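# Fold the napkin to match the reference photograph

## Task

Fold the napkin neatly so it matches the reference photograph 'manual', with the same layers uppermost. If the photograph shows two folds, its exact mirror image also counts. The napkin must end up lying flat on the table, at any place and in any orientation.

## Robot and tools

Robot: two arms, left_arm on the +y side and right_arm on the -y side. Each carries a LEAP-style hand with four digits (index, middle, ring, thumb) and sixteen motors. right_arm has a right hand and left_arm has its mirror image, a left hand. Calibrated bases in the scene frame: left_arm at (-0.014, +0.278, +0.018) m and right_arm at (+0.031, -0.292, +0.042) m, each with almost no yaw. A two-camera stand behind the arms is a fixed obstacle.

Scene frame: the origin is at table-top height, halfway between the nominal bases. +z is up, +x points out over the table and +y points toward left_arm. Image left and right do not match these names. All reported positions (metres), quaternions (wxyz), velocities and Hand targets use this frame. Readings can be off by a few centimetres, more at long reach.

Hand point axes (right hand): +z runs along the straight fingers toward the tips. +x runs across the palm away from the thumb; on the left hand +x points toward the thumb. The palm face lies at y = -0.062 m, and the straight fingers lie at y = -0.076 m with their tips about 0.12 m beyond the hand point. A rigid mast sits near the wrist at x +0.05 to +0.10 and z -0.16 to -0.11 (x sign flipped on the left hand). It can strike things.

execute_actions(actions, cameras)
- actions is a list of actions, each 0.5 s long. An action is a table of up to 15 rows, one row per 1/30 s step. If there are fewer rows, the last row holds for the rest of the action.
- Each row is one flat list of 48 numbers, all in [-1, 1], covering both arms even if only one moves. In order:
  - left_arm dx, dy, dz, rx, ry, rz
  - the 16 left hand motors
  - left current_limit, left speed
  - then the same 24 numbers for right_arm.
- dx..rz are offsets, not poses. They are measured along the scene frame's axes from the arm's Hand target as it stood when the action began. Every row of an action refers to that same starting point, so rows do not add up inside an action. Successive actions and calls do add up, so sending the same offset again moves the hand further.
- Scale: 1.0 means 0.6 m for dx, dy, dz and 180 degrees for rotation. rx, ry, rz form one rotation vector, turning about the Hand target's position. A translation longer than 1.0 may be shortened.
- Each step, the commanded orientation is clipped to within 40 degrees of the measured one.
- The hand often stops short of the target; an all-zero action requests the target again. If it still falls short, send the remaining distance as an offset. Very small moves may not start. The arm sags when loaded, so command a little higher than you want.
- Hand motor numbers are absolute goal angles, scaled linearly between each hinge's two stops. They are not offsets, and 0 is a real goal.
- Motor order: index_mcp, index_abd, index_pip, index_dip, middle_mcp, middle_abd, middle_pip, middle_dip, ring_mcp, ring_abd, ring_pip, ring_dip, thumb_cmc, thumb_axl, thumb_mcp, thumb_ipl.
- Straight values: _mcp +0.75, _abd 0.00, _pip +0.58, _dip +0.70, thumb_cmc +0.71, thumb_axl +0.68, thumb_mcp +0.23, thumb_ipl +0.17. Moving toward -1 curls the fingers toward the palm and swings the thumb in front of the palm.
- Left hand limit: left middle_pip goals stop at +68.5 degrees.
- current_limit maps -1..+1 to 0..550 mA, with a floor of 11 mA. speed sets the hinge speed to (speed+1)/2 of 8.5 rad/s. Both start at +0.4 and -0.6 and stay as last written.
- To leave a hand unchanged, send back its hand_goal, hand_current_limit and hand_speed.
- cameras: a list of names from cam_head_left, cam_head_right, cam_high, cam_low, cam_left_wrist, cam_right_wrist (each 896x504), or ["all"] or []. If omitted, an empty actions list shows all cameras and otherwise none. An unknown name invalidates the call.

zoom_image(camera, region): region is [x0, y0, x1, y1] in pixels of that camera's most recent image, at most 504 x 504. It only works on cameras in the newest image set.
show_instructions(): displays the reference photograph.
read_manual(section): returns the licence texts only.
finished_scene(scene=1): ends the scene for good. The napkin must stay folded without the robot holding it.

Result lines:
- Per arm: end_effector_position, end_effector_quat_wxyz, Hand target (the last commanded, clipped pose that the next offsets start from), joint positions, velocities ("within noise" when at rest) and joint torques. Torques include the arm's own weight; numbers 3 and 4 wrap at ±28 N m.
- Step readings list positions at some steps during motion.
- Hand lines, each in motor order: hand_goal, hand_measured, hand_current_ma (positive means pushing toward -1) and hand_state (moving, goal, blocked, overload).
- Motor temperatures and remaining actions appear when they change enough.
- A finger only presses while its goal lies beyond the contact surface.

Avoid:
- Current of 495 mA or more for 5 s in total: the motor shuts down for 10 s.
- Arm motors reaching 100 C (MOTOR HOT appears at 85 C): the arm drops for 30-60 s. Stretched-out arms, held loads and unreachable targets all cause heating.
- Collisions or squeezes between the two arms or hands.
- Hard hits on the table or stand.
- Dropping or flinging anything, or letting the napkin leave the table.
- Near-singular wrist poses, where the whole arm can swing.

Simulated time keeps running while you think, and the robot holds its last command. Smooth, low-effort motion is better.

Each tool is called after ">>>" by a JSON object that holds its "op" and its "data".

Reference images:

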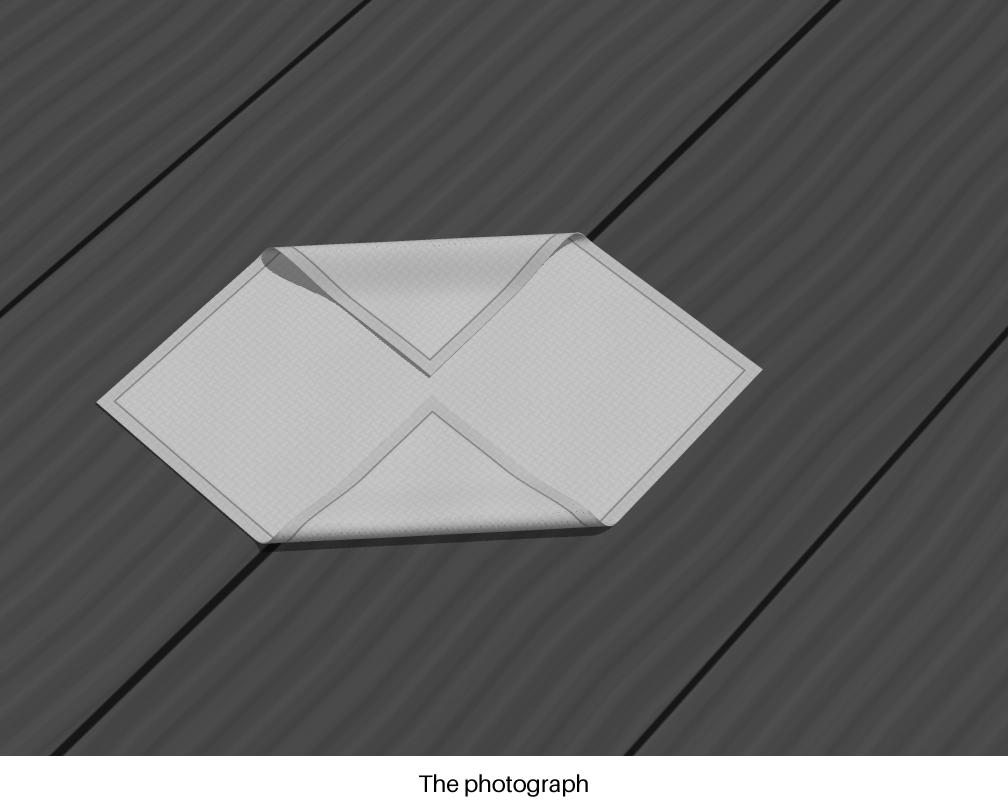

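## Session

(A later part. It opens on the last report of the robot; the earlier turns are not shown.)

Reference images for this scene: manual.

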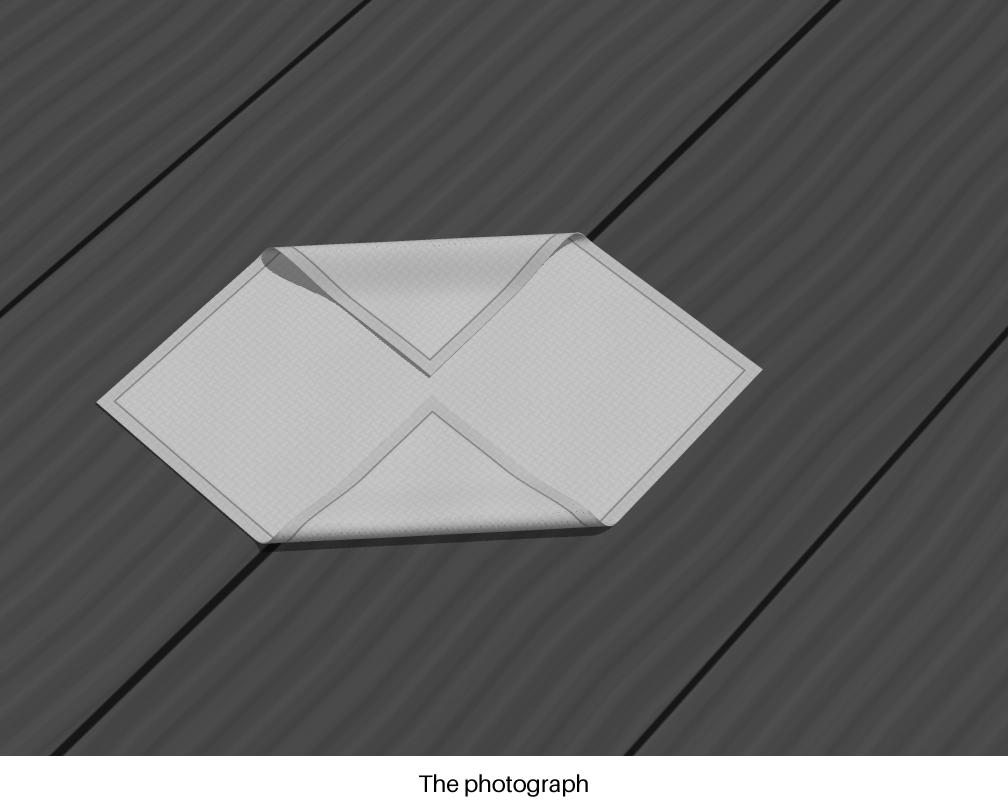

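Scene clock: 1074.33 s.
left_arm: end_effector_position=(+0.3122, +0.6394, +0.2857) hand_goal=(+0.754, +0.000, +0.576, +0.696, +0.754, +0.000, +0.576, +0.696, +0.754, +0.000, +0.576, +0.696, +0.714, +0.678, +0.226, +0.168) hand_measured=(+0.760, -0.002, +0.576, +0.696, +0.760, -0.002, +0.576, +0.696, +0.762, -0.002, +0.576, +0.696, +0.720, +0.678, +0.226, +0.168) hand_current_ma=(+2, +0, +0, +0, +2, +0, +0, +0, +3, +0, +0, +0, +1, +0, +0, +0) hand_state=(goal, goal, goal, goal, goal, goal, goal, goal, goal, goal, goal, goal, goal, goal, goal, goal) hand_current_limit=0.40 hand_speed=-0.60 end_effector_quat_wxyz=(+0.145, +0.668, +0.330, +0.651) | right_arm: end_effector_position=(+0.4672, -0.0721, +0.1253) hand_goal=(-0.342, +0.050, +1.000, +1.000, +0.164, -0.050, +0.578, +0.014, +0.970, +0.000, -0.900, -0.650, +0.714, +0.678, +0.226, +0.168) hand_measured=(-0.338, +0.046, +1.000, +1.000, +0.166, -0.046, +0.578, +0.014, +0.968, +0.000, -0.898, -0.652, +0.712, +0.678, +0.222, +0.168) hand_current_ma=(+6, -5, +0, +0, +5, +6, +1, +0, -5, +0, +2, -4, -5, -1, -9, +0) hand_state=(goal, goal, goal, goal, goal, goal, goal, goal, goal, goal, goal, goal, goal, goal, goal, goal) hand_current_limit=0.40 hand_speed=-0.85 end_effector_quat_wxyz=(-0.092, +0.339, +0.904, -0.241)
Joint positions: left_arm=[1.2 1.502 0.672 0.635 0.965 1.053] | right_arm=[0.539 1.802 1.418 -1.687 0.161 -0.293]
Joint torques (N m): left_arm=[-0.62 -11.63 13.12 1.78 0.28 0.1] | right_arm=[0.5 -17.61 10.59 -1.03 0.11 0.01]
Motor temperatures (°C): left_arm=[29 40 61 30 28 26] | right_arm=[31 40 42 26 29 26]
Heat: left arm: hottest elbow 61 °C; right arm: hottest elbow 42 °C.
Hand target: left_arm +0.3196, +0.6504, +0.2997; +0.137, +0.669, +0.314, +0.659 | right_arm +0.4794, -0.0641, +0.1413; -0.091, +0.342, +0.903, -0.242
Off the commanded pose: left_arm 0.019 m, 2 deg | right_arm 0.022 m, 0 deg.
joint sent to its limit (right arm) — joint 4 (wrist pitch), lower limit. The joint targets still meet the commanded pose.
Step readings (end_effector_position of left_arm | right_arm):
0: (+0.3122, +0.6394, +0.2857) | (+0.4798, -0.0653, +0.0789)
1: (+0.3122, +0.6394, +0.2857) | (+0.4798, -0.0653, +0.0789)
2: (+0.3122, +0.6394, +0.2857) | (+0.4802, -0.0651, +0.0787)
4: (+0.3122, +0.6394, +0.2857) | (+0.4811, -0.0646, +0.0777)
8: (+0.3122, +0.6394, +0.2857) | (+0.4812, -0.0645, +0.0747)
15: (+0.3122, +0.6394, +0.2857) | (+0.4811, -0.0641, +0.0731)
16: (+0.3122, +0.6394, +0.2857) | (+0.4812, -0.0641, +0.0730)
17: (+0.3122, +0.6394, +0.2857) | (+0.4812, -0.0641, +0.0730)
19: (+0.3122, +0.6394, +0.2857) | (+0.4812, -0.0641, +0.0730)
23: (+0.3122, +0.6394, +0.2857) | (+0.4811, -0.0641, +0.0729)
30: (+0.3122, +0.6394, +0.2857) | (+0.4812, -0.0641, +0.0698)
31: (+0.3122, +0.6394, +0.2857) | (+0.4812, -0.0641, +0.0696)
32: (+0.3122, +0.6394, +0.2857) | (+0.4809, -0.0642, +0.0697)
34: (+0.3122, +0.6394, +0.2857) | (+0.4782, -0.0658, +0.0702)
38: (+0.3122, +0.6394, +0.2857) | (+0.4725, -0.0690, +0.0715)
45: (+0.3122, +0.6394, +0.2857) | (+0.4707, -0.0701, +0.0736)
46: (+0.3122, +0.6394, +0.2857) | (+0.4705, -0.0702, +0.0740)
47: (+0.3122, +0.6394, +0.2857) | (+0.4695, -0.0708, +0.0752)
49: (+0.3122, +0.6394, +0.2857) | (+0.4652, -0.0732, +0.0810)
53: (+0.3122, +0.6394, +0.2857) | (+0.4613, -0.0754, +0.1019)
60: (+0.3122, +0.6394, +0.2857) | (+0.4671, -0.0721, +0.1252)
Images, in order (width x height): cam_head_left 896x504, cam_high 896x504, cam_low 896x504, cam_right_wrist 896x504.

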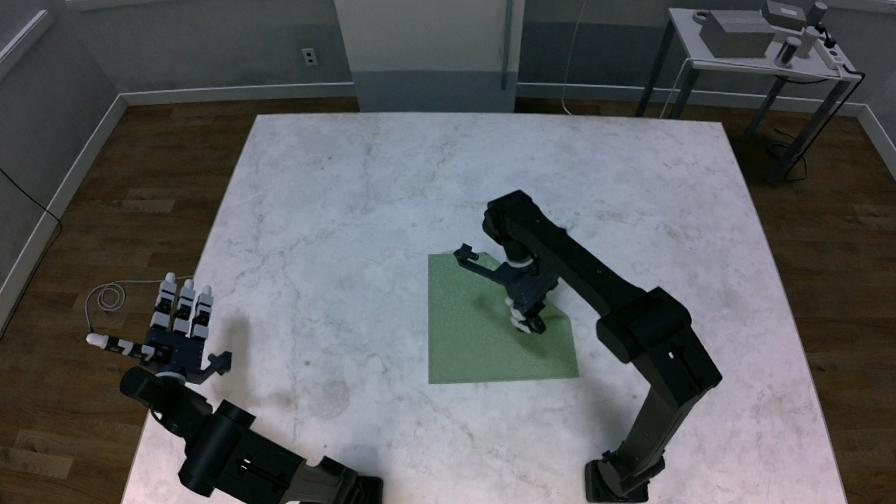

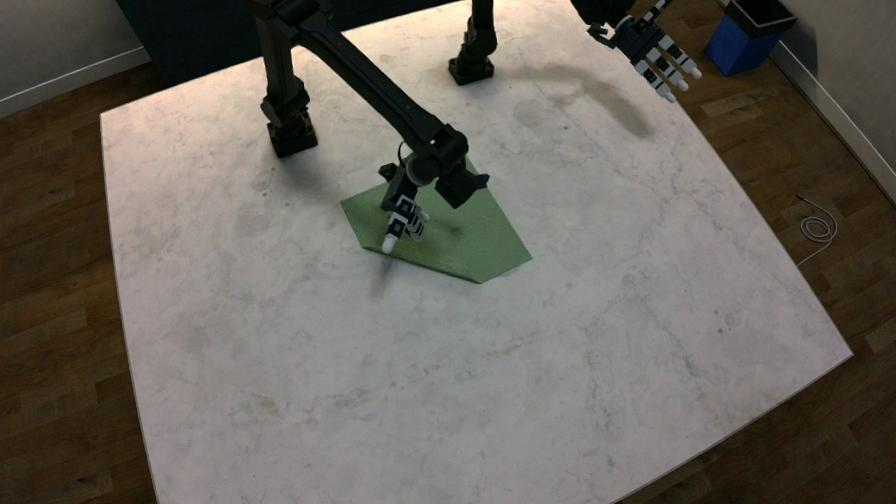

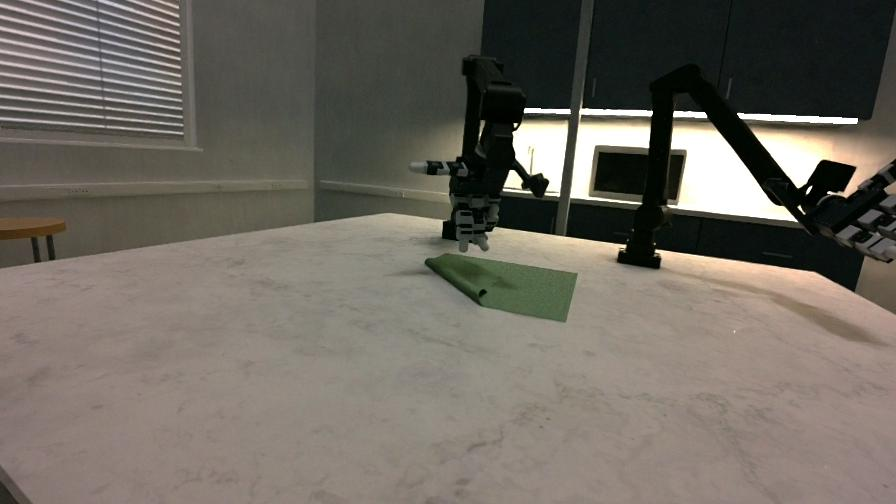

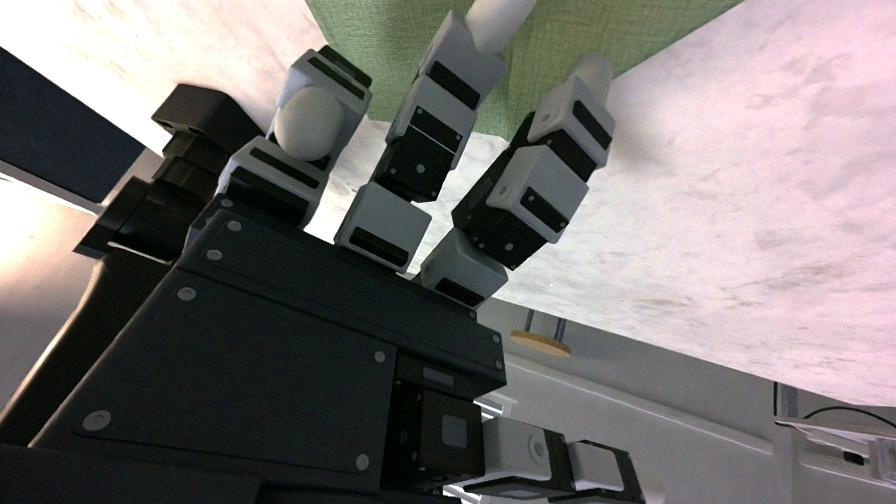

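>>> {"op": "execute_actions", "data": {"actions": [[[0,0,0,0,0,0,0.754,0,0.576,0.696,0.754,0,0.576,0.696,0.754,0,0.576,0.696,0.714,0.678,0.226,0.168,0.4,-0.6,0,-0.05,0.09,0,0,0,-0.342,0.05,1,1,0.164,-0.05,0.577,0.0145,0.97,0,-0.9,-0.65,0.714,0.678,0.226,0.168,0.4,-0.85]],[[0,0,0,0,0,0,0.754,0,0.576,0.696,0.754,0,0.576,0.696,0.754,0,0.576,0.696,0.714,0.678,0.226,0.168,0.4,-0.6,-0.01,-0.1,0.03,0,0,0,-0.342,0.05,1,1,0.164,-0.05,0.577,0.0145,0.97,0,-0.9,-0.65,0.714,0.678,0.226,0.168,0.4,-0.85]],[[0,0,0,0,0,0,0.754,0,0.576,0.696,0.754,0,0.576,0.696,0.754,0,0.576,0.696,0.714,0.678,0.226,0.168,0.4,-0.6,-0.01,-0.12,0.01,0,0,0,-0.342,0.05,1,1,0.164,-0.05,0.577,0.0145,0.97,0,-0.9,-0.65,0.714,0.678,0.226,0.168,0.4,-0.85]],[[0,0,0,0,0,0,0.754,0,0.576,0.696,0.754,0,0.576,0.696,0.754,0,0.576,0.696,0.714,0.678,0.226,0.168,0.4,-0.6,-0.01,-0.12,0,0,0,0,-0.342,0.05,1,1,0.164,-0.05,0.577,0.0145,0.97,0,-0.9,-0.65,0.714,0.678,0.226,0.168,0.4,-0.85]]], "cameras": ["cam_low","cam_head_left","cam_high"]}}

>>> {"op": "zoom_image", "data": {"camera": "cam_head_left", "region": [410, 240, 610, 400]}}

>>> {"op": "zoom_image", "data": {"camera": "cam_low", "region": [420, 230, 600, 330]}}

>>> {"op": "zoom_image", "data": {"camera": "cam_high", "region": [340, 150, 540, 290]}}

Scene clock: 1093.83 s.
left_arm: end_effector_position=(+0.3122, +0.6394, +0.2857) hand_goal=(+0.754, +0.000, +0.576, +0.696, +0.754, +0.000, +0.576, +0.696, +0.754, +0.000, +0.576, +0.696, +0.714, +0.678, +0.226, +0.168) hand_measured=(+0.760, -0.002, +0.576, +0.696, +0.760, -0.002, +0.576, +0.696, +0.762, -0.002, +0.576, +0.696, +0.720, +0.678, +0.226, +0.168) hand_current_ma=(+2, +0, +0, +0, +2, +0, +0, +0, +3, +0, +0, +0, +1, +0, +0, +0) hand_state=(goal, goal, goal, goal, goal, goal, goal, goal, goal, goal, goal, goal, goal, goal, goal, goal) hand_current_limit=0.40 hand_speed=-0.60 end_effector_quat_wxyz=(+0.145, +0.668, +0.330, +0.651) | right_arm: end_effector_position=(+0.4639, -0.3016, +0.2106) hand_goal=(-0.342, +0.050, +1.000, +1.000, +0.164, -0.050, +0.578, +0.014, +0.970, +0.000, -0.900, -0.650, +0.714, +0.678, +0.226, +0.168) hand_measured=(-0.338, +0.048, +1.000, +1.000, +0.166, -0.048, +0.578, +0.014, +0.968, +0.000, -0.898, -0.652, +0.710, +0.678, +0.222, +0.168) hand_current_ma=(+10, -5, +0, +0, +4, +4, +1, +0, -5, +0, +2, -4, -6, -1, -9, +0) hand_state=(goal, goal, goal, goal, goal, goal, goal, goal, goal, goal, goal, goal, goal, goal, goal, goal) hand_current_limit=0.40 hand_speed=-0.85 end_effector_quat_wxyz=(-0.075, +0.347, +0.906, -0.231)
Joint positions: left_arm=[1.2 1.502 0.672 0.635 0.965 1.053] | right_arm=[0.054 1.515 1.299 -1.691 0.364 -0.743]
Joint torques (N m): left_arm=[-0.56 -11.63 13.11 1.78 0.27 0.1] | right_arm=[0.62 -15.09 8.1 -0.5 0.31 -0.11]
Motor temperatures (°C): left_arm=[29 40 62 30 27 26] | right_arm=[31 39 42 26 29 26]
Heat: left arm: hottest elbow 62 °C; right arm: hottest elbow 42 °C.
Hand target: left_arm +0.3196, +0.6504, +0.2997; +0.137, +0.669, +0.314, +0.659 | right_arm +0.4614, -0.2982, +0.2192; -0.091, +0.343, +0.903, -0.242
Off the commanded pose: left_arm 0.019 m, 2 deg | right_arm 0.010 m, 2 deg.
joint sent to its limit (right arm) — joint 4 (wrist pitch), lower limit. The joint targets are off in orientation, not in position.
Step readings (end_effector_position of left_arm | right_arm):
0: (+0.3122, +0.6394, +0.2857) | (+0.4672, -0.0721, +0.1253)
1: (+0.3122, +0.6394, +0.2857) | (+0.4672, -0.0721, +0.1253)
2: (+0.3122, +0.6394, +0.2857) | (+0.4677, -0.0727, +0.1265)
4: (+0.3122, +0.6394, +0.2857) | (+0.4697, -0.0752, +0.1330)
8: (+0.3122, +0.6394, +0.2857) | (+0.4764, -0.0858, +0.1628)
15: (+0.3122, +0.6394, +0.2857) | (+0.4794, -0.0963, +0.1953)
16: (+0.3122, +0.6394, +0.2857) | (+0.4793, -0.0964, +0.1951)
17: (+0.3122, +0.6394, +0.2857) | (+0.4793, -0.0989, +0.1941)
19: (+0.3122, +0.6394, +0.2857) | (+0.4767, -0.1074, +0.1923)
23: (+0.3122, +0.6394, +0.2857) | (+0.4758, -0.1391, +0.1948)
30: (+0.3122, +0.6394, +0.2857) | (+0.4791, -0.1585, +0.2086)
31: (+0.3122, +0.6394, +0.2857) | (+0.4788, -0.1582, +0.2091)
32: (+0.3122, +0.6394, +0.2857) | (+0.4781, -0.1604, +0.2086)
34: (+0.3122, +0.6394, +0.2857) | (+0.4742, -0.1710, +0.2067)
38: (+0.3122, +0.6394, +0.2857) | (+0.4715, -0.2095, +0.2065)
45: (+0.3122, +0.6394, +0.2857) | (+0.4725, -0.2317, +0.2133)
46: (+0.3122, +0.6394, +0.2857) | (+0.4722, -0.2314, +0.2134)
47: (+0.3122, +0.6394, +0.2857) | (+0.4718, -0.2337, +0.2130)
49: (+0.3122, +0.6394, +0.2857) | (+0.4699, -0.2441, +0.2120)
53: (+0.3122, +0.6394, +0.2857) | (+0.4669, -0.2832, +0.2104)
60: (+0.3122, +0.6394, +0.2857) | (+0.4648, -0.3043, +0.2108)
Images, in order (width x height): cam_head_left 896x504, cam_high 896x504, cam_low 896x504.

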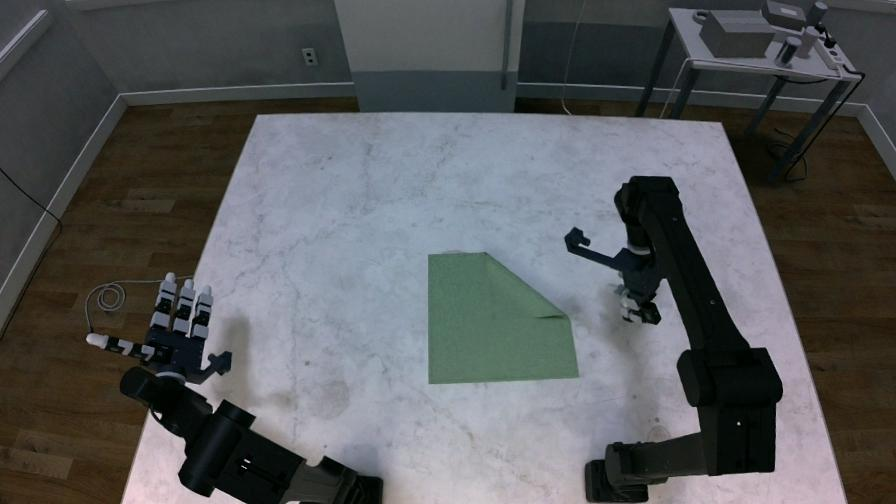

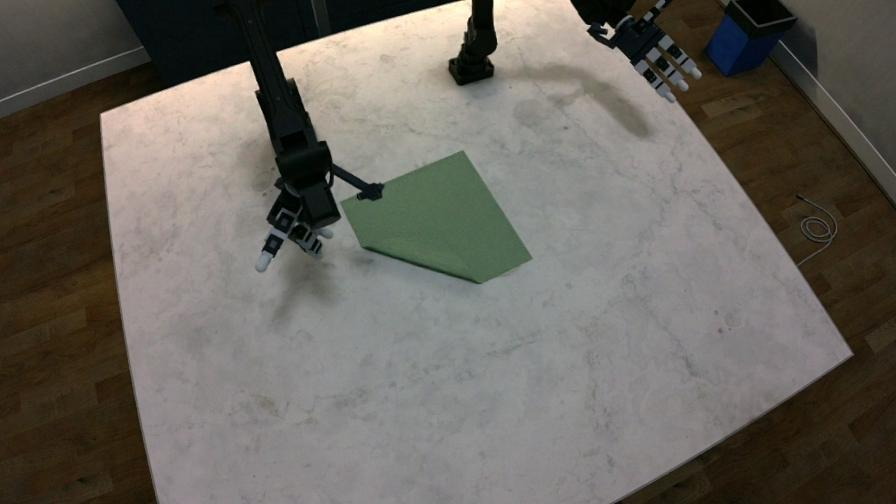

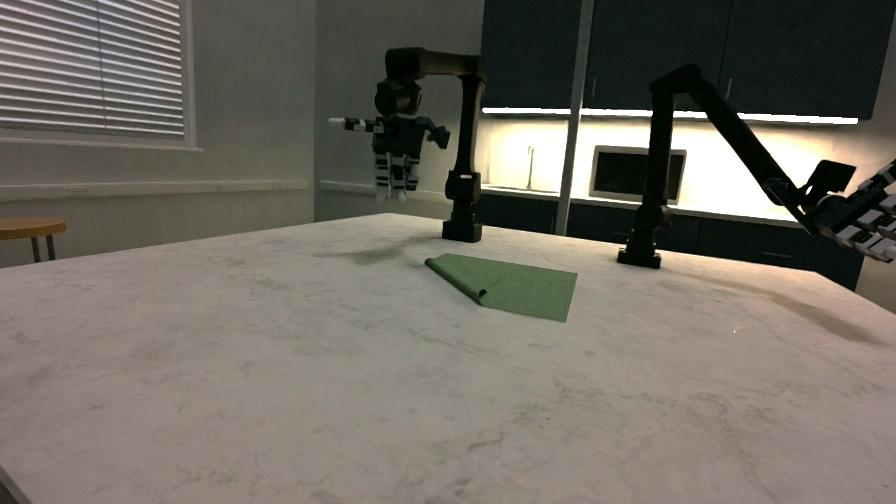

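Scaled by 2.520.

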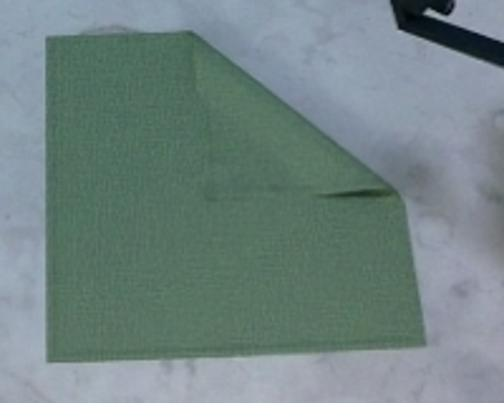

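Scaled by 2.800.

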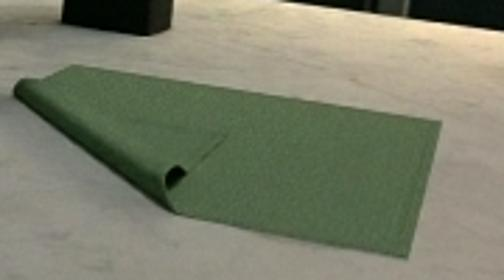

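Scaled by 2.520.

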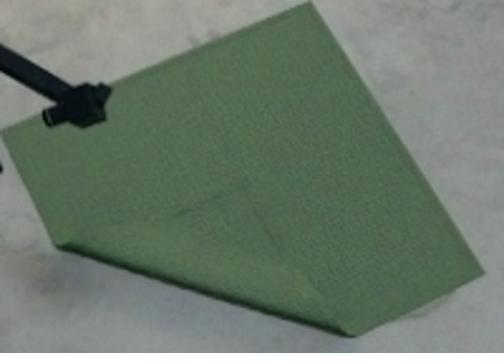

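>>> {"op": "execute_actions", "data": {"actions": [[[0,0,0,0,0,0,0.754,0,0.576,0.696,0.754,0,0.576,0.696,0.754,0,0.576,0.696,0.714,0.678,0.226,0.168,0.4,-0.6,0.01,0.12,0,0,0,0,-0.342,0.05,1,1,0.164,-0.05,0.577,0.0145,0.97,0,-0.9,-0.65,0.714,0.678,0.226,0.168,0.4,-0.85]],[[0,0,0,0,0,0,0.754,0,0.576,0.696,0.754,0,0.576,0.696,0.754,0,0.576,0.696,0.714,0.678,0.226,0.168,0.4,-0.6,0.01,0.13,-0.03,0,0,0,-0.342,0.05,1,1,0.164,-0.05,0.577,0.0145,0.97,0,-0.9,-0.65,0.714,0.678,0.226,0.168,0.4,-0.85]],[[0,0,0,0,0,0,0.754,0,0.576,0.696,0.754,0,0.576,0.696,0.754,0,0.576,0.696,0.714,0.678,0.226,0.168,0.4,-0.6,0.014,0.12,-0.07,0,0,0,-0.342,0.05,1,1,0.164,-0.05,0.577,0.0145,0.97,0,-0.9,-0.65,0.714,0.678,0.226,0.168,0.4,-0.85]],[[0,0,0,0,0,0,0.754,0,0.576,0.696,0.754,0,0.576,0.696,0.754,0,0.576,0.696,0.714,0.678,0.226,0.168,0.4,-0.6,0,0.023,-0.08,0,0,0,-0.342,0.05,1,1,0.164,-0.05,0.577,0.0145,0.97,0,-0.9,-0.65,0.714,0.678,0.226,0.168,0.4,-0.85]]], "cameras": ["cam_right_wrist","cam_head_left","cam_low"]}}

>>> {"op": "zoom_image", "data": {"camera": "cam_low", "region": [420, 210, 600, 330]}}

Scene clock: 1123.07 s.
left_arm: end_effector_position=(+0.3122, +0.6394, +0.2857) hand_goal=(+0.754, +0.000, +0.576, +0.696, +0.754, +0.000, +0.576, +0.696, +0.754, +0.000, +0.576, +0.696, +0.714, +0.678, +0.226, +0.168) hand_measured=(+0.760, -0.002, +0.576, +0.696, +0.760, -0.002, +0.576, +0.696, +0.762, -0.002, +0.576, +0.696, +0.720, +0.678, +0.226, +0.168) hand_current_ma=(+2, +0, +0, +0, +2, +0, +0, +0, +3, +0, +0, +0, +1, +0, +0, +0) hand_state=(goal, goal, goal, goal, goal, goal, goal, goal, goal, goal, goal, goal, goal, goal, goal, goal) hand_current_limit=0.40 hand_speed=-0.60 end_effector_quat_wxyz=(+0.145, +0.668, +0.330, +0.651) | right_arm: end_effector_position=(+0.4648, -0.0754, +0.0946) hand_goal=(-0.342, +0.050, +1.000, +1.000, +0.164, -0.050, +0.578, +0.014, +0.970, +0.000, -0.900, -0.650, +0.714, +0.678, +0.226, +0.168) hand_measured=(-0.336, +0.048, +1.000, +1.000, +0.166, -0.048, +0.578, +0.014, +0.968, +0.000, -0.898, -0.652, +0.710, +0.678, +0.222, +0.168) hand_current_ma=(+11, -4, +0, +0, +4, +4, +1, +0, -5, +0, +2, -4, -6, -1, -9, +0) hand_state=(goal, goal, goal, goal, goal, goal, goal, goal, goal, goal, goal, goal, goal, goal, goal, goal) hand_current_limit=0.40 hand_speed=-0.85 end_effector_quat_wxyz=(-0.110, +0.336, +0.898, -0.262)
Joint positions: left_arm=[1.2 1.502 0.672 0.635 0.965 1.053] | right_arm=[0.536 1.863 1.412 -1.676 0.162 -0.293]
Joint torques (N m): left_arm=[-0.62 -11.63 13.12 1.78 0.27 0.1] | right_arm=[0.62 -18.78 10.54 -0.51 0.07 0.08]
Motor temperatures (°C): left_arm=[29 40 62 30 27 26] | right_arm=[31 38 43 26 30 26]
Heat: left arm: hottest elbow 62 °C; right arm: hottest elbow 43 °C.
Hand target: left_arm +0.3196, +0.6504, +0.2997; +0.137, +0.669, +0.314, +0.659 | right_arm +0.4818, -0.0622, +0.1113; -0.091, +0.343, +0.903, -0.242
Off the commanded pose: left_arm 0.019 m, 2 deg | right_arm 0.027 m, 3 deg.
Step readings (end_effector_position of left_arm | right_arm):
0: (+0.3122, +0.6394, +0.2857) | (+0.4638, -0.3015, +0.2106)
1: (+0.3122, +0.6394, +0.2857) | (+0.4638, -0.3009, +0.2106)
2: (+0.3122, +0.6394, +0.2857) | (+0.4640, -0.2973, +0.2105)
4: (+0.3122, +0.6394, +0.2857) | (+0.4648, -0.2837, +0.2104)
8: (+0.3122, +0.6394, +0.2857) | (+0.4631, -0.2392, +0.2103)
15: (+0.3122, +0.6394, +0.2857) | (+0.4620, -0.2205, +0.2106)
16: (+0.3122, +0.6394, +0.2857) | (+0.4623, -0.2209, +0.2107)
17: (+0.3122, +0.6394, +0.2857) | (+0.4623, -0.2190, +0.2105)
19: (+0.3122, +0.6394, +0.2857) | (+0.4617, -0.2084, +0.2080)
23: (+0.3122, +0.6394, +0.2857) | (+0.4543, -0.1676, +0.1946)
30: (+0.3122, +0.6394, +0.2857) | (+0.4500, -0.1481, +0.1780)
31: (+0.3122, +0.6394, +0.2857) | (+0.4509, -0.1488, +0.1783)
32: (+0.3122, +0.6394, +0.2857) | (+0.4518, -0.1467, +0.1785)
34: (+0.3122, +0.6394, +0.2857) | (+0.4583, -0.1366, +0.1775)
38: (+0.3122, +0.6394, +0.2857) | (+0.4634, -0.0984, +0.1605)
45: (+0.3122, +0.6394, +0.2857) | (+0.4559, -0.0794, +0.1349)
46: (+0.3122, +0.6394, +0.2857) | (+0.4566, -0.0804, +0.1350)
47: (+0.3122, +0.6394, +0.2857) | (+0.4578, -0.0804, +0.1354)
49: (+0.3122, +0.6394, +0.2857) | (+0.4619, -0.0790, +0.1336)
53: (+0.3122, +0.6394, +0.2857) | (+0.4668, -0.0755, +0.1157)
60: (+0.3122, +0.6394, +0.2857) | (+0.4642, -0.0756, +0.0941)
Images, in order (width x height): cam_head_left 896x504, cam_low 896x504, cam_right_wrist 896x504.

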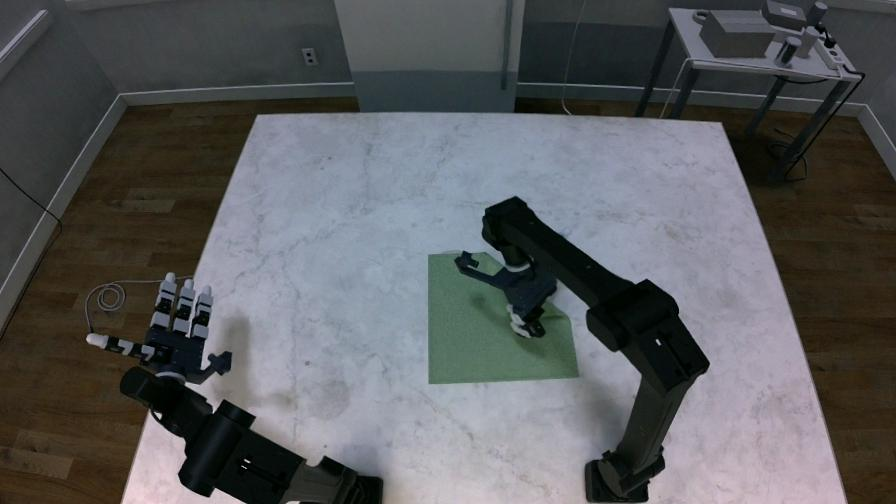

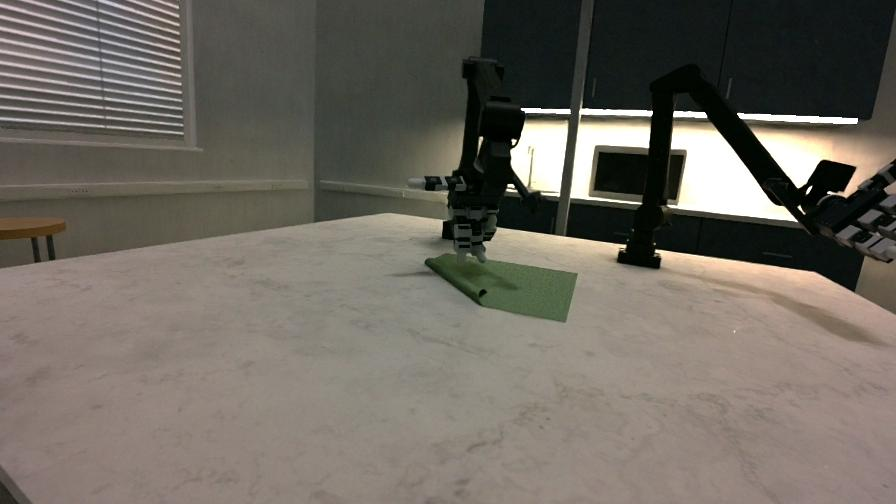

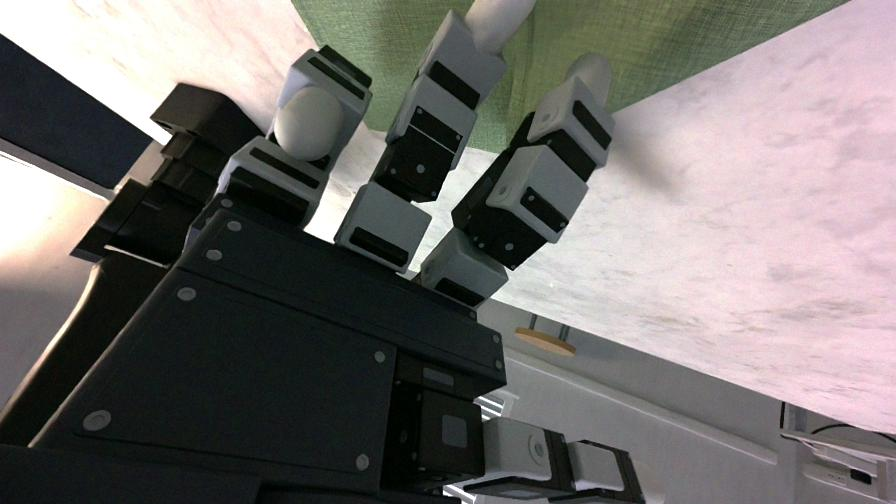

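Scaled by 2.800.

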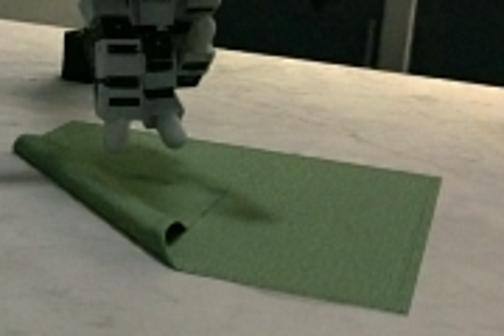

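>>> {"op": "execute_actions", "data": {"actions": [[[0,0,0,0,0,0,0.754,0,0.576,0.696,0.754,0,0.576,0.696,0.754,0,0.576,0.696,0.714,0.678,0.226,0.168,0.4,-0.6,0,0.012,-0.05,0,0,0,-0.342,0.05,1,1,0.164,-0.05,0.577,0.0145,0.97,0,-0.9,-0.65,0.714,0.678,0.226,0.168,0.4,-0.85]]], "cameras": ["cam_right_wrist"]}}

Scene clock: 1169.27 s.
left_arm: end_effector_position=(+0.3122, +0.6394, +0.2857) hand_goal=(+0.754, +0.000, +0.576, +0.696, +0.754, +0.000, +0.576, +0.696, +0.754, +0.000, +0.576, +0.696, +0.714, +0.678, +0.226, +0.168) hand_measured=(+0.760, -0.002, +0.576, +0.696, +0.760, -0.002, +0.576, +0.696, +0.762, -0.002, +0.576, +0.696, +0.720, +0.678, +0.226, +0.168) hand_current_ma=(+2, +0, +0, +0, +2, +0, +0, +0, +3, +0, +0, +0, +1, +0, +0, +0) hand_state=(goal, goal, goal, goal, goal, goal, goal, goal, goal, goal, goal, goal, goal, goal, goal, goal) hand_current_limit=0.40 hand_speed=-0.60 end_effector_quat_wxyz=(+0.145, +0.668, +0.330, +0.651) | right_arm: end_effector_position=(+0.4729, -0.0631, +0.0770) hand_goal=(-0.342, +0.050, +1.000, +1.000, +0.164, -0.050, +0.578, +0.014, +0.970, +0.000, -0.900, -0.650, +0.714, +0.678, +0.226, +0.168) hand_measured=(-0.336, +0.048, +1.000, +1.000, +0.166, -0.048, +0.578, +0.014, +0.968, +0.000, -0.898, -0.652, +0.710, +0.678, +0.222, +0.168) hand_current_ma=(+11, -4, +0, +0, +4, +4, +1, +0, -5, +0, +2, -4, -6, -1, -9, +0) hand_state=(goal, goal, goal, goal, goal, goal, goal, goal, goal, goal, goal, goal, goal, goal, goal, goal) hand_current_limit=0.40 hand_speed=-0.85 end_effector_quat_wxyz=(-0.100, +0.338, +0.901, -0.251)
Joint positions: left_arm=[1.2 1.502 0.672 0.635 0.965 1.053] | right_arm=[0.549 1.894 1.412 -1.616 0.156 -0.282]
Joint torques (N m): left_arm=[-0.62 -11.63 13.12 1.78 0.27 0.1] | right_arm=[0.91 -17.49 8.68 -0.38 0.07 0.07]
Motor temperatures (°C): left_arm=[29 40 62 30 27 26] | right_arm=[31 39 44 26 29 26]
Heat: left arm: hottest elbow 62 °C; right arm: hottest elbow 44 °C.
Hand target: left_arm +0.3196, +0.6504, +0.2997; +0.137, +0.669, +0.314, +0.659 | right_arm +0.4818, -0.0552, +0.0814; -0.091, +0.343, +0.903, -0.242
Off the commanded pose: left_arm 0.019 m, 2 deg | right_arm 0.013 m, 2 deg.
Step readings (end_effector_position of left_arm | right_arm):
0: (+0.3122, +0.6394, +0.2857) | (+0.4649, -0.0754, +0.0946)
1: (+0.3122, +0.6394, +0.2857) | (+0.4650, -0.0754, +0.0946)
2: (+0.3122, +0.6394, +0.2857) | (+0.4657, -0.0744, +0.0943)
4: (+0.3122, +0.6394, +0.2857) | (+0.4692, -0.0708, +0.0926)
8: (+0.3122, +0.6394, +0.2857) | (+0.4732, -0.0654, +0.0859)
15: (+0.3122, +0.6394, +0.2857) | (+0.4729, -0.0631, +0.0770)
Images, in order (width x height): cam_right_wrist 896x504.

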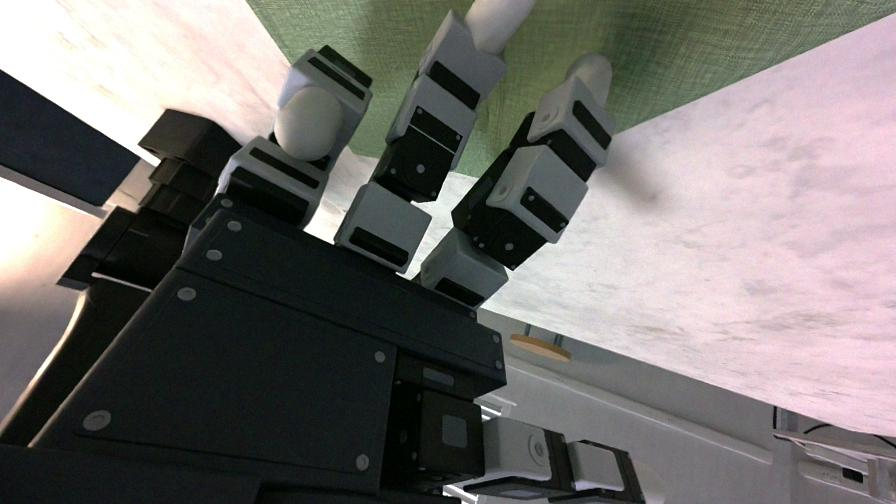

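>>> {"op": "execute_actions", "data": {"actions": [[[0,0,0,0,0,0,0.754,0,0.576,0.696,0.754,0,0.576,0.696,0.754,0,0.576,0.696,0.714,0.678,0.226,0.168,0.4,-0.6,0,0.005,-0.05,0,0,0,-0.342,0.05,1,1,0.164,-0.05,0.577,0.0145,0.97,0,-0.9,-0.65,0.714,0.678,0.226,0.168,0.4,-0.85]],[[0,0,0,0,0,0,0.754,0,0.576,0.696,0.754,0,0.576,0.696,0.754,0,0.576,0.696,0.714,0.678,0.226,0.168,0.4,-0.6,0.03,-0.026,0,0,0,0,-0.342,0.05,1,1,0.164,-0.05,0.577,0.0145,0.97,0,-0.9,-0.65,0.714,0.678,0.226,0.168,0.4,-0.85]]], "cameras": ["cam_right_wrist","cam_head_left"]}}

Scene clock: 1176.73 s.
left_arm: end_effector_position=(+0.3122, +0.6394, +0.2857) hand_goal=(+0.754, +0.000, +0.576, +0.696, +0.754, +0.000, +0.576, +0.696, +0.754, +0.000, +0.576, +0.696, +0.714, +0.678, +0.226, +0.168) hand_measured=(+0.760, -0.002, +0.576, +0.696, +0.760, -0.002, +0.576, +0.696, +0.762, -0.002, +0.576, +0.696, +0.720, +0.678, +0.226, +0.168) hand_current_ma=(+2, +0, +0, +0, +2, +0, +0, +0, +3, +0, +0, +0, +1, +0, +0, +0) hand_state=(goal, goal, goal, goal, goal, goal, goal, goal, goal, goal, goal, goal, goal, goal, goal, goal) hand_current_limit=0.40 hand_speed=-0.60 end_effector_quat_wxyz=(+0.145, +0.668, +0.330, +0.651) | right_arm: end_effector_position=(+0.4863, -0.0655, +0.0626) hand_goal=(-0.342, +0.050, +1.000, +1.000, +0.164, -0.050, +0.578, +0.014, +0.970, +0.000, -0.900, -0.650, +0.714, +0.678, +0.226, +0.168) hand_measured=(-0.366, +0.030, +0.994, +1.000, +0.158, -0.054, +0.574, +0.012, +0.966, +0.000, -0.898, -0.652, +0.710, +0.678, +0.222, +0.168) hand_current_ma=(-75, -45, -12, +0, -12, -6, -6, -2, -6, +0, +2, -4, -7, -1, -9, +0) hand_state=(blocked, goal, goal, goal, goal, goal, goal, goal, goal, goal, goal, goal, goal, goal, goal, goal) hand_current_limit=0.40 hand_speed=-0.85 end_effector_quat_wxyz=(-0.092, +0.338, +0.905, -0.242)
Joint positions: left_arm=[1.2 1.502 0.672 0.635 0.965 1.053] | right_arm=[0.532 1.919 1.412 -1.564 0.166 -0.301]
Joint torques (N m): left_arm=[-0.62 -11.63 13.12 1.78 0.27 0.1] | right_arm=[-1.32 -15.44 8.81 0.02 0.39 -0.1]
Motor temperatures (°C): left_arm=[29 40 63 30 27 26] | right_arm=[31 39 44 26 29 26]
Heat: left arm: hottest elbow 63 °C; right arm: hottest elbow 44 °C.
Hand target: left_arm +0.3196, +0.6504, +0.2997; +0.137, +0.669, +0.314, +0.659 | right_arm +0.4999, -0.0678, +0.0513; -0.091, +0.343, +0.903, -0.242
Off the commanded pose: left_arm 0.019 m, 2 deg | right_arm 0.018 m, 1 deg.
Step readings (end_effector_position of left_arm | right_arm):
0: (+0.3122, +0.6394, +0.2857) | (+0.4730, -0.0632, +0.0770)
1: (+0.3122, +0.6394, +0.2857) | (+0.4732, -0.0630, +0.0769)
2: (+0.3122, +0.6394, +0.2857) | (+0.4743, -0.0624, +0.0763)
4: (+0.3122, +0.6394, +0.2857) | (+0.4784, -0.0595, +0.0736)
8: (+0.3122, +0.6394, +0.2857) | (+0.4823, -0.0567, +0.0637)
15: (+0.3122, +0.6394, +0.2857) | (+0.4824, -0.0569, +0.0634)
16: (+0.3122, +0.6394, +0.2857) | (+0.4824, -0.0569, +0.0634)
17: (+0.3122, +0.6394, +0.2857) | (+0.4825, -0.0571, +0.0634)
19: (+0.3122, +0.6394, +0.2857) | (+0.4836, -0.0591, +0.0635)
23: (+0.3122, +0.6394, +0.2857) | (+0.4851, -0.0624, +0.0631)
30: (+0.3122, +0.6394, +0.2857) | (+0.4864, -0.0656, +0.0626)
Images, in order (width x height): cam_head_left 896x504, cam_right_wrist 896x504.

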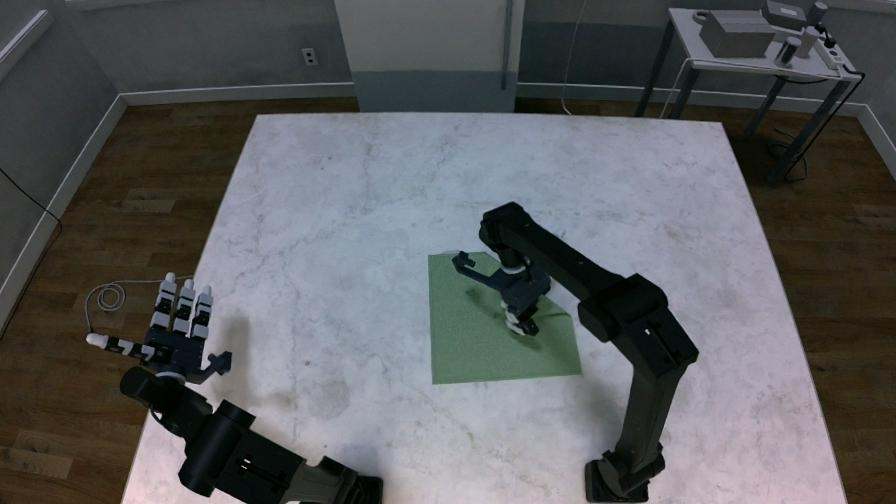

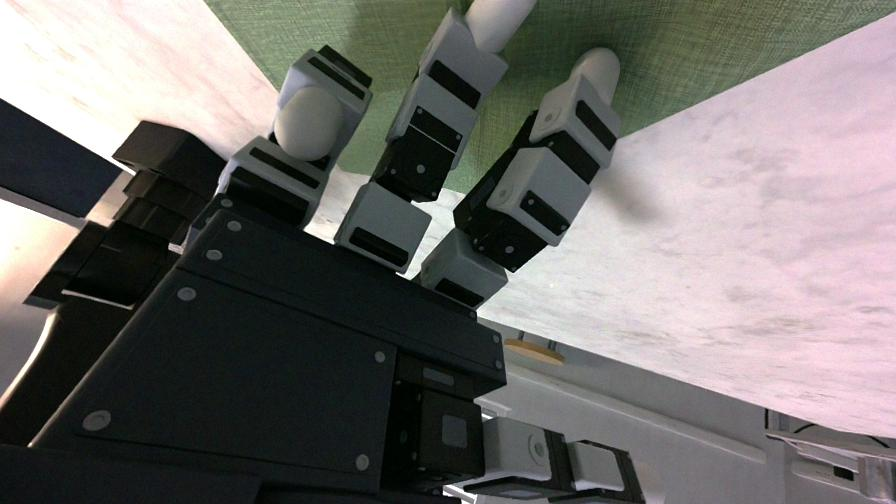

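>>> {"op": "execute_actions", "data": {"actions": [[[0,0,0,0,0,0,0.754,0,0.576,0.696,0.754,0,0.576,0.696,0.754,0,0.576,0.696,0.714,0.678,0.226,0.168,0.4,-0.6,0.025,-0.02,0,0,0,0,-0.342,0.05,1,1,0.164,-0.05,0.577,0.0145,0.97,0,-0.9,-0.65,0.714,0.678,0.226,0.168,0.4,-0.85]]], "cameras": ["cam_right_wrist","cam_high","cam_head_left"]}}

>>> {"op": "zoom_image", "data": {"camera": "cam_head_left", "region": [400, 200, 620, 400]}}

Scene clock: 1184.40 s.
left_arm: end_effector_position=(+0.3122, +0.6394, +0.2857) hand_goal=(+0.754, +0.000, +0.576, +0.696, +0.754, +0.000, +0.576, +0.696, +0.754, +0.000, +0.576, +0.696, +0.714, +0.678, +0.226, +0.168) hand_measured=(+0.760, -0.002, +0.576, +0.696, +0.760, -0.002, +0.576, +0.696, +0.762, -0.002, +0.576, +0.696, +0.720, +0.678, +0.226, +0.168) hand_current_ma=(+2, +0, +0, +0, +2, +0, +0, +0, +3, +0, +0, +0, +1, +0, +0, +0) hand_state=(goal, goal, goal, goal, goal, goal, goal, goal, goal, goal, goal, goal, goal, goal, goal, goal) hand_current_limit=0.40 hand_speed=-0.60 end_effector_quat_wxyz=(+0.145, +0.668, +0.330, +0.651) | right_arm: end_effector_position=(+0.5005, -0.0785, +0.0619) hand_goal=(-0.342, +0.050, +1.000, +1.000, +0.164, -0.050, +0.578, +0.014, +0.970, +0.000, -0.900, -0.650, +0.714, +0.678, +0.226, +0.168) hand_measured=(-0.372, +0.026, +0.990, +1.000, +0.158, -0.056, +0.574, +0.010, +0.966, +0.000, -0.898, -0.652, +0.710, +0.678, +0.222, +0.168) hand_current_ma=(-92, -55, -23, +0, -15, -13, -10, -6, -6, +0, +2, -4, -7, -1, -9, +0) hand_state=(blocked, blocked, goal, goal, goal, goal, goal, goal, goal, goal, goal, goal, goal, goal, goal, goal) hand_current_limit=0.40 hand_speed=-0.85 end_effector_quat_wxyz=(-0.093, +0.338, +0.905, -0.241)
Joint positions: left_arm=[1.2 1.502 0.672 0.635 0.965 1.053] | right_arm=[0.496 1.932 1.433 -1.564 0.182 -0.335]
Joint torques (N m): left_arm=[-0.62 -11.63 13.12 1.78 0.27 0.09] | right_arm=[-0.38 -15.56 9.37 -0.2 0.38 -0.03]
Motor temperatures (°C): left_arm=[29 40 63 30 27 26] | right_arm=[31 39 44 26 29 26]
Heat: left arm: hottest elbow 63 °C; right arm: hottest elbow 44 °C.
Hand target: left_arm +0.3196, +0.6504, +0.2997; +0.137, +0.669, +0.314, +0.659 | right_arm +0.5147, -0.0797, +0.0512; -0.091, +0.343, +0.903, -0.242
Off the commanded pose: left_arm 0.019 m, 2 deg | right_arm 0.018 m, 1 deg.
Step readings (end_effector_position of left_arm | right_arm):
0: (+0.3122, +0.6394, +0.2857) | (+0.4863, -0.0655, +0.0626)
1: (+0.3122, +0.6394, +0.2857) | (+0.4863, -0.0656, +0.0624)
2: (+0.3122, +0.6394, +0.2857) | (+0.4866, -0.0661, +0.0624)
4: (+0.3122, +0.6394, +0.2857) | (+0.4884, -0.0674, +0.0622)
8: (+0.3122, +0.6394, +0.2857) | (+0.4956, -0.0734, +0.0622)
15: (+0.3122, +0.6394, +0.2857) | (+0.5005, -0.0785, +0.0619)
Images, in order (width x height): cam_head_left 896x504, cam_high 896x504, cam_right_wrist 896x504.

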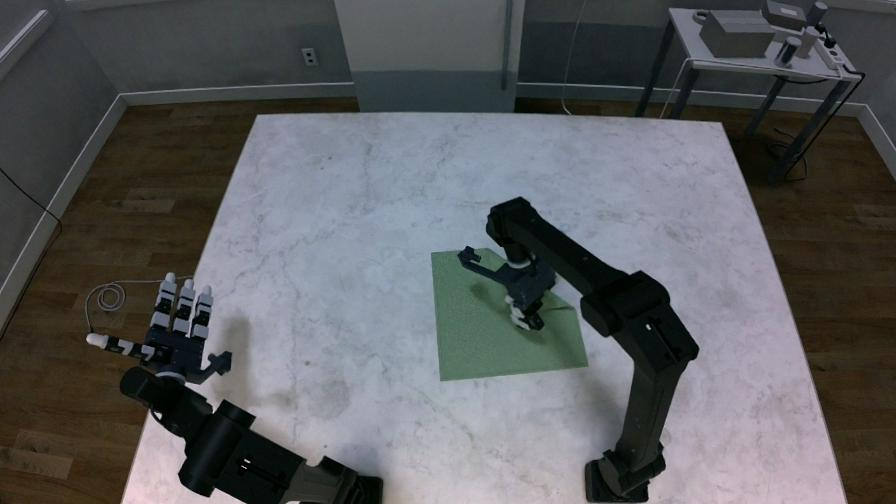

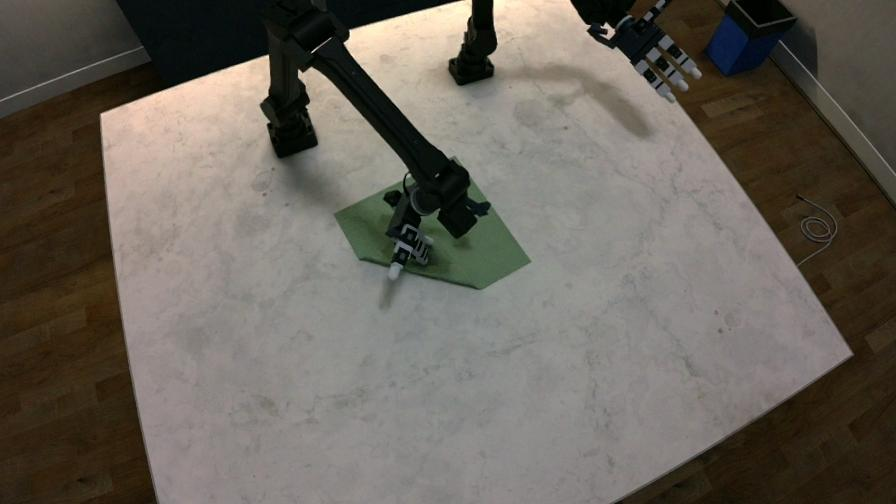

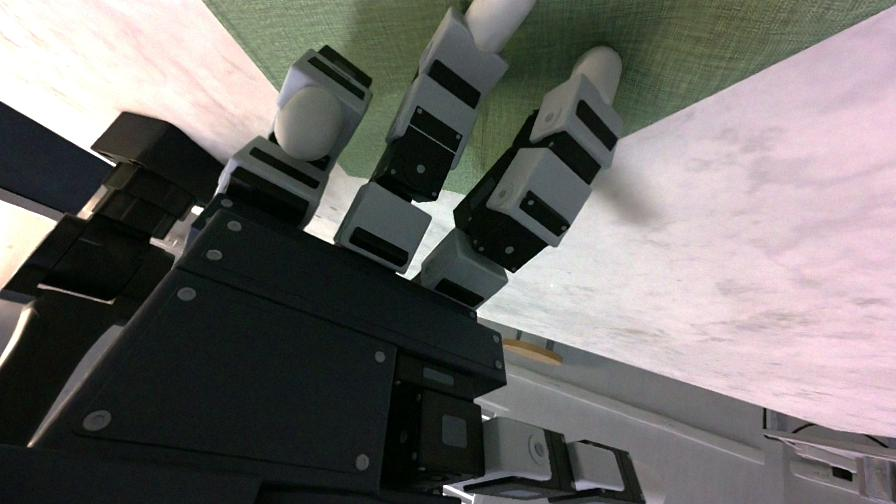

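Scaled by 2.291.

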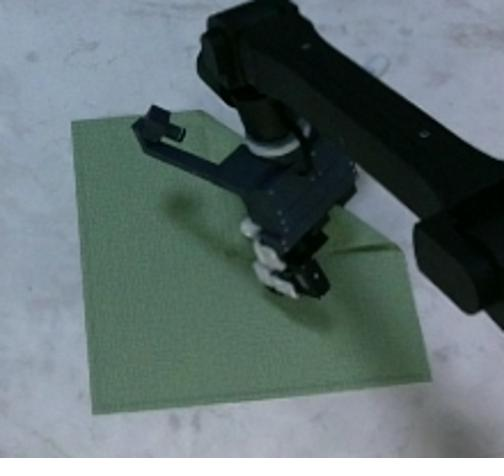

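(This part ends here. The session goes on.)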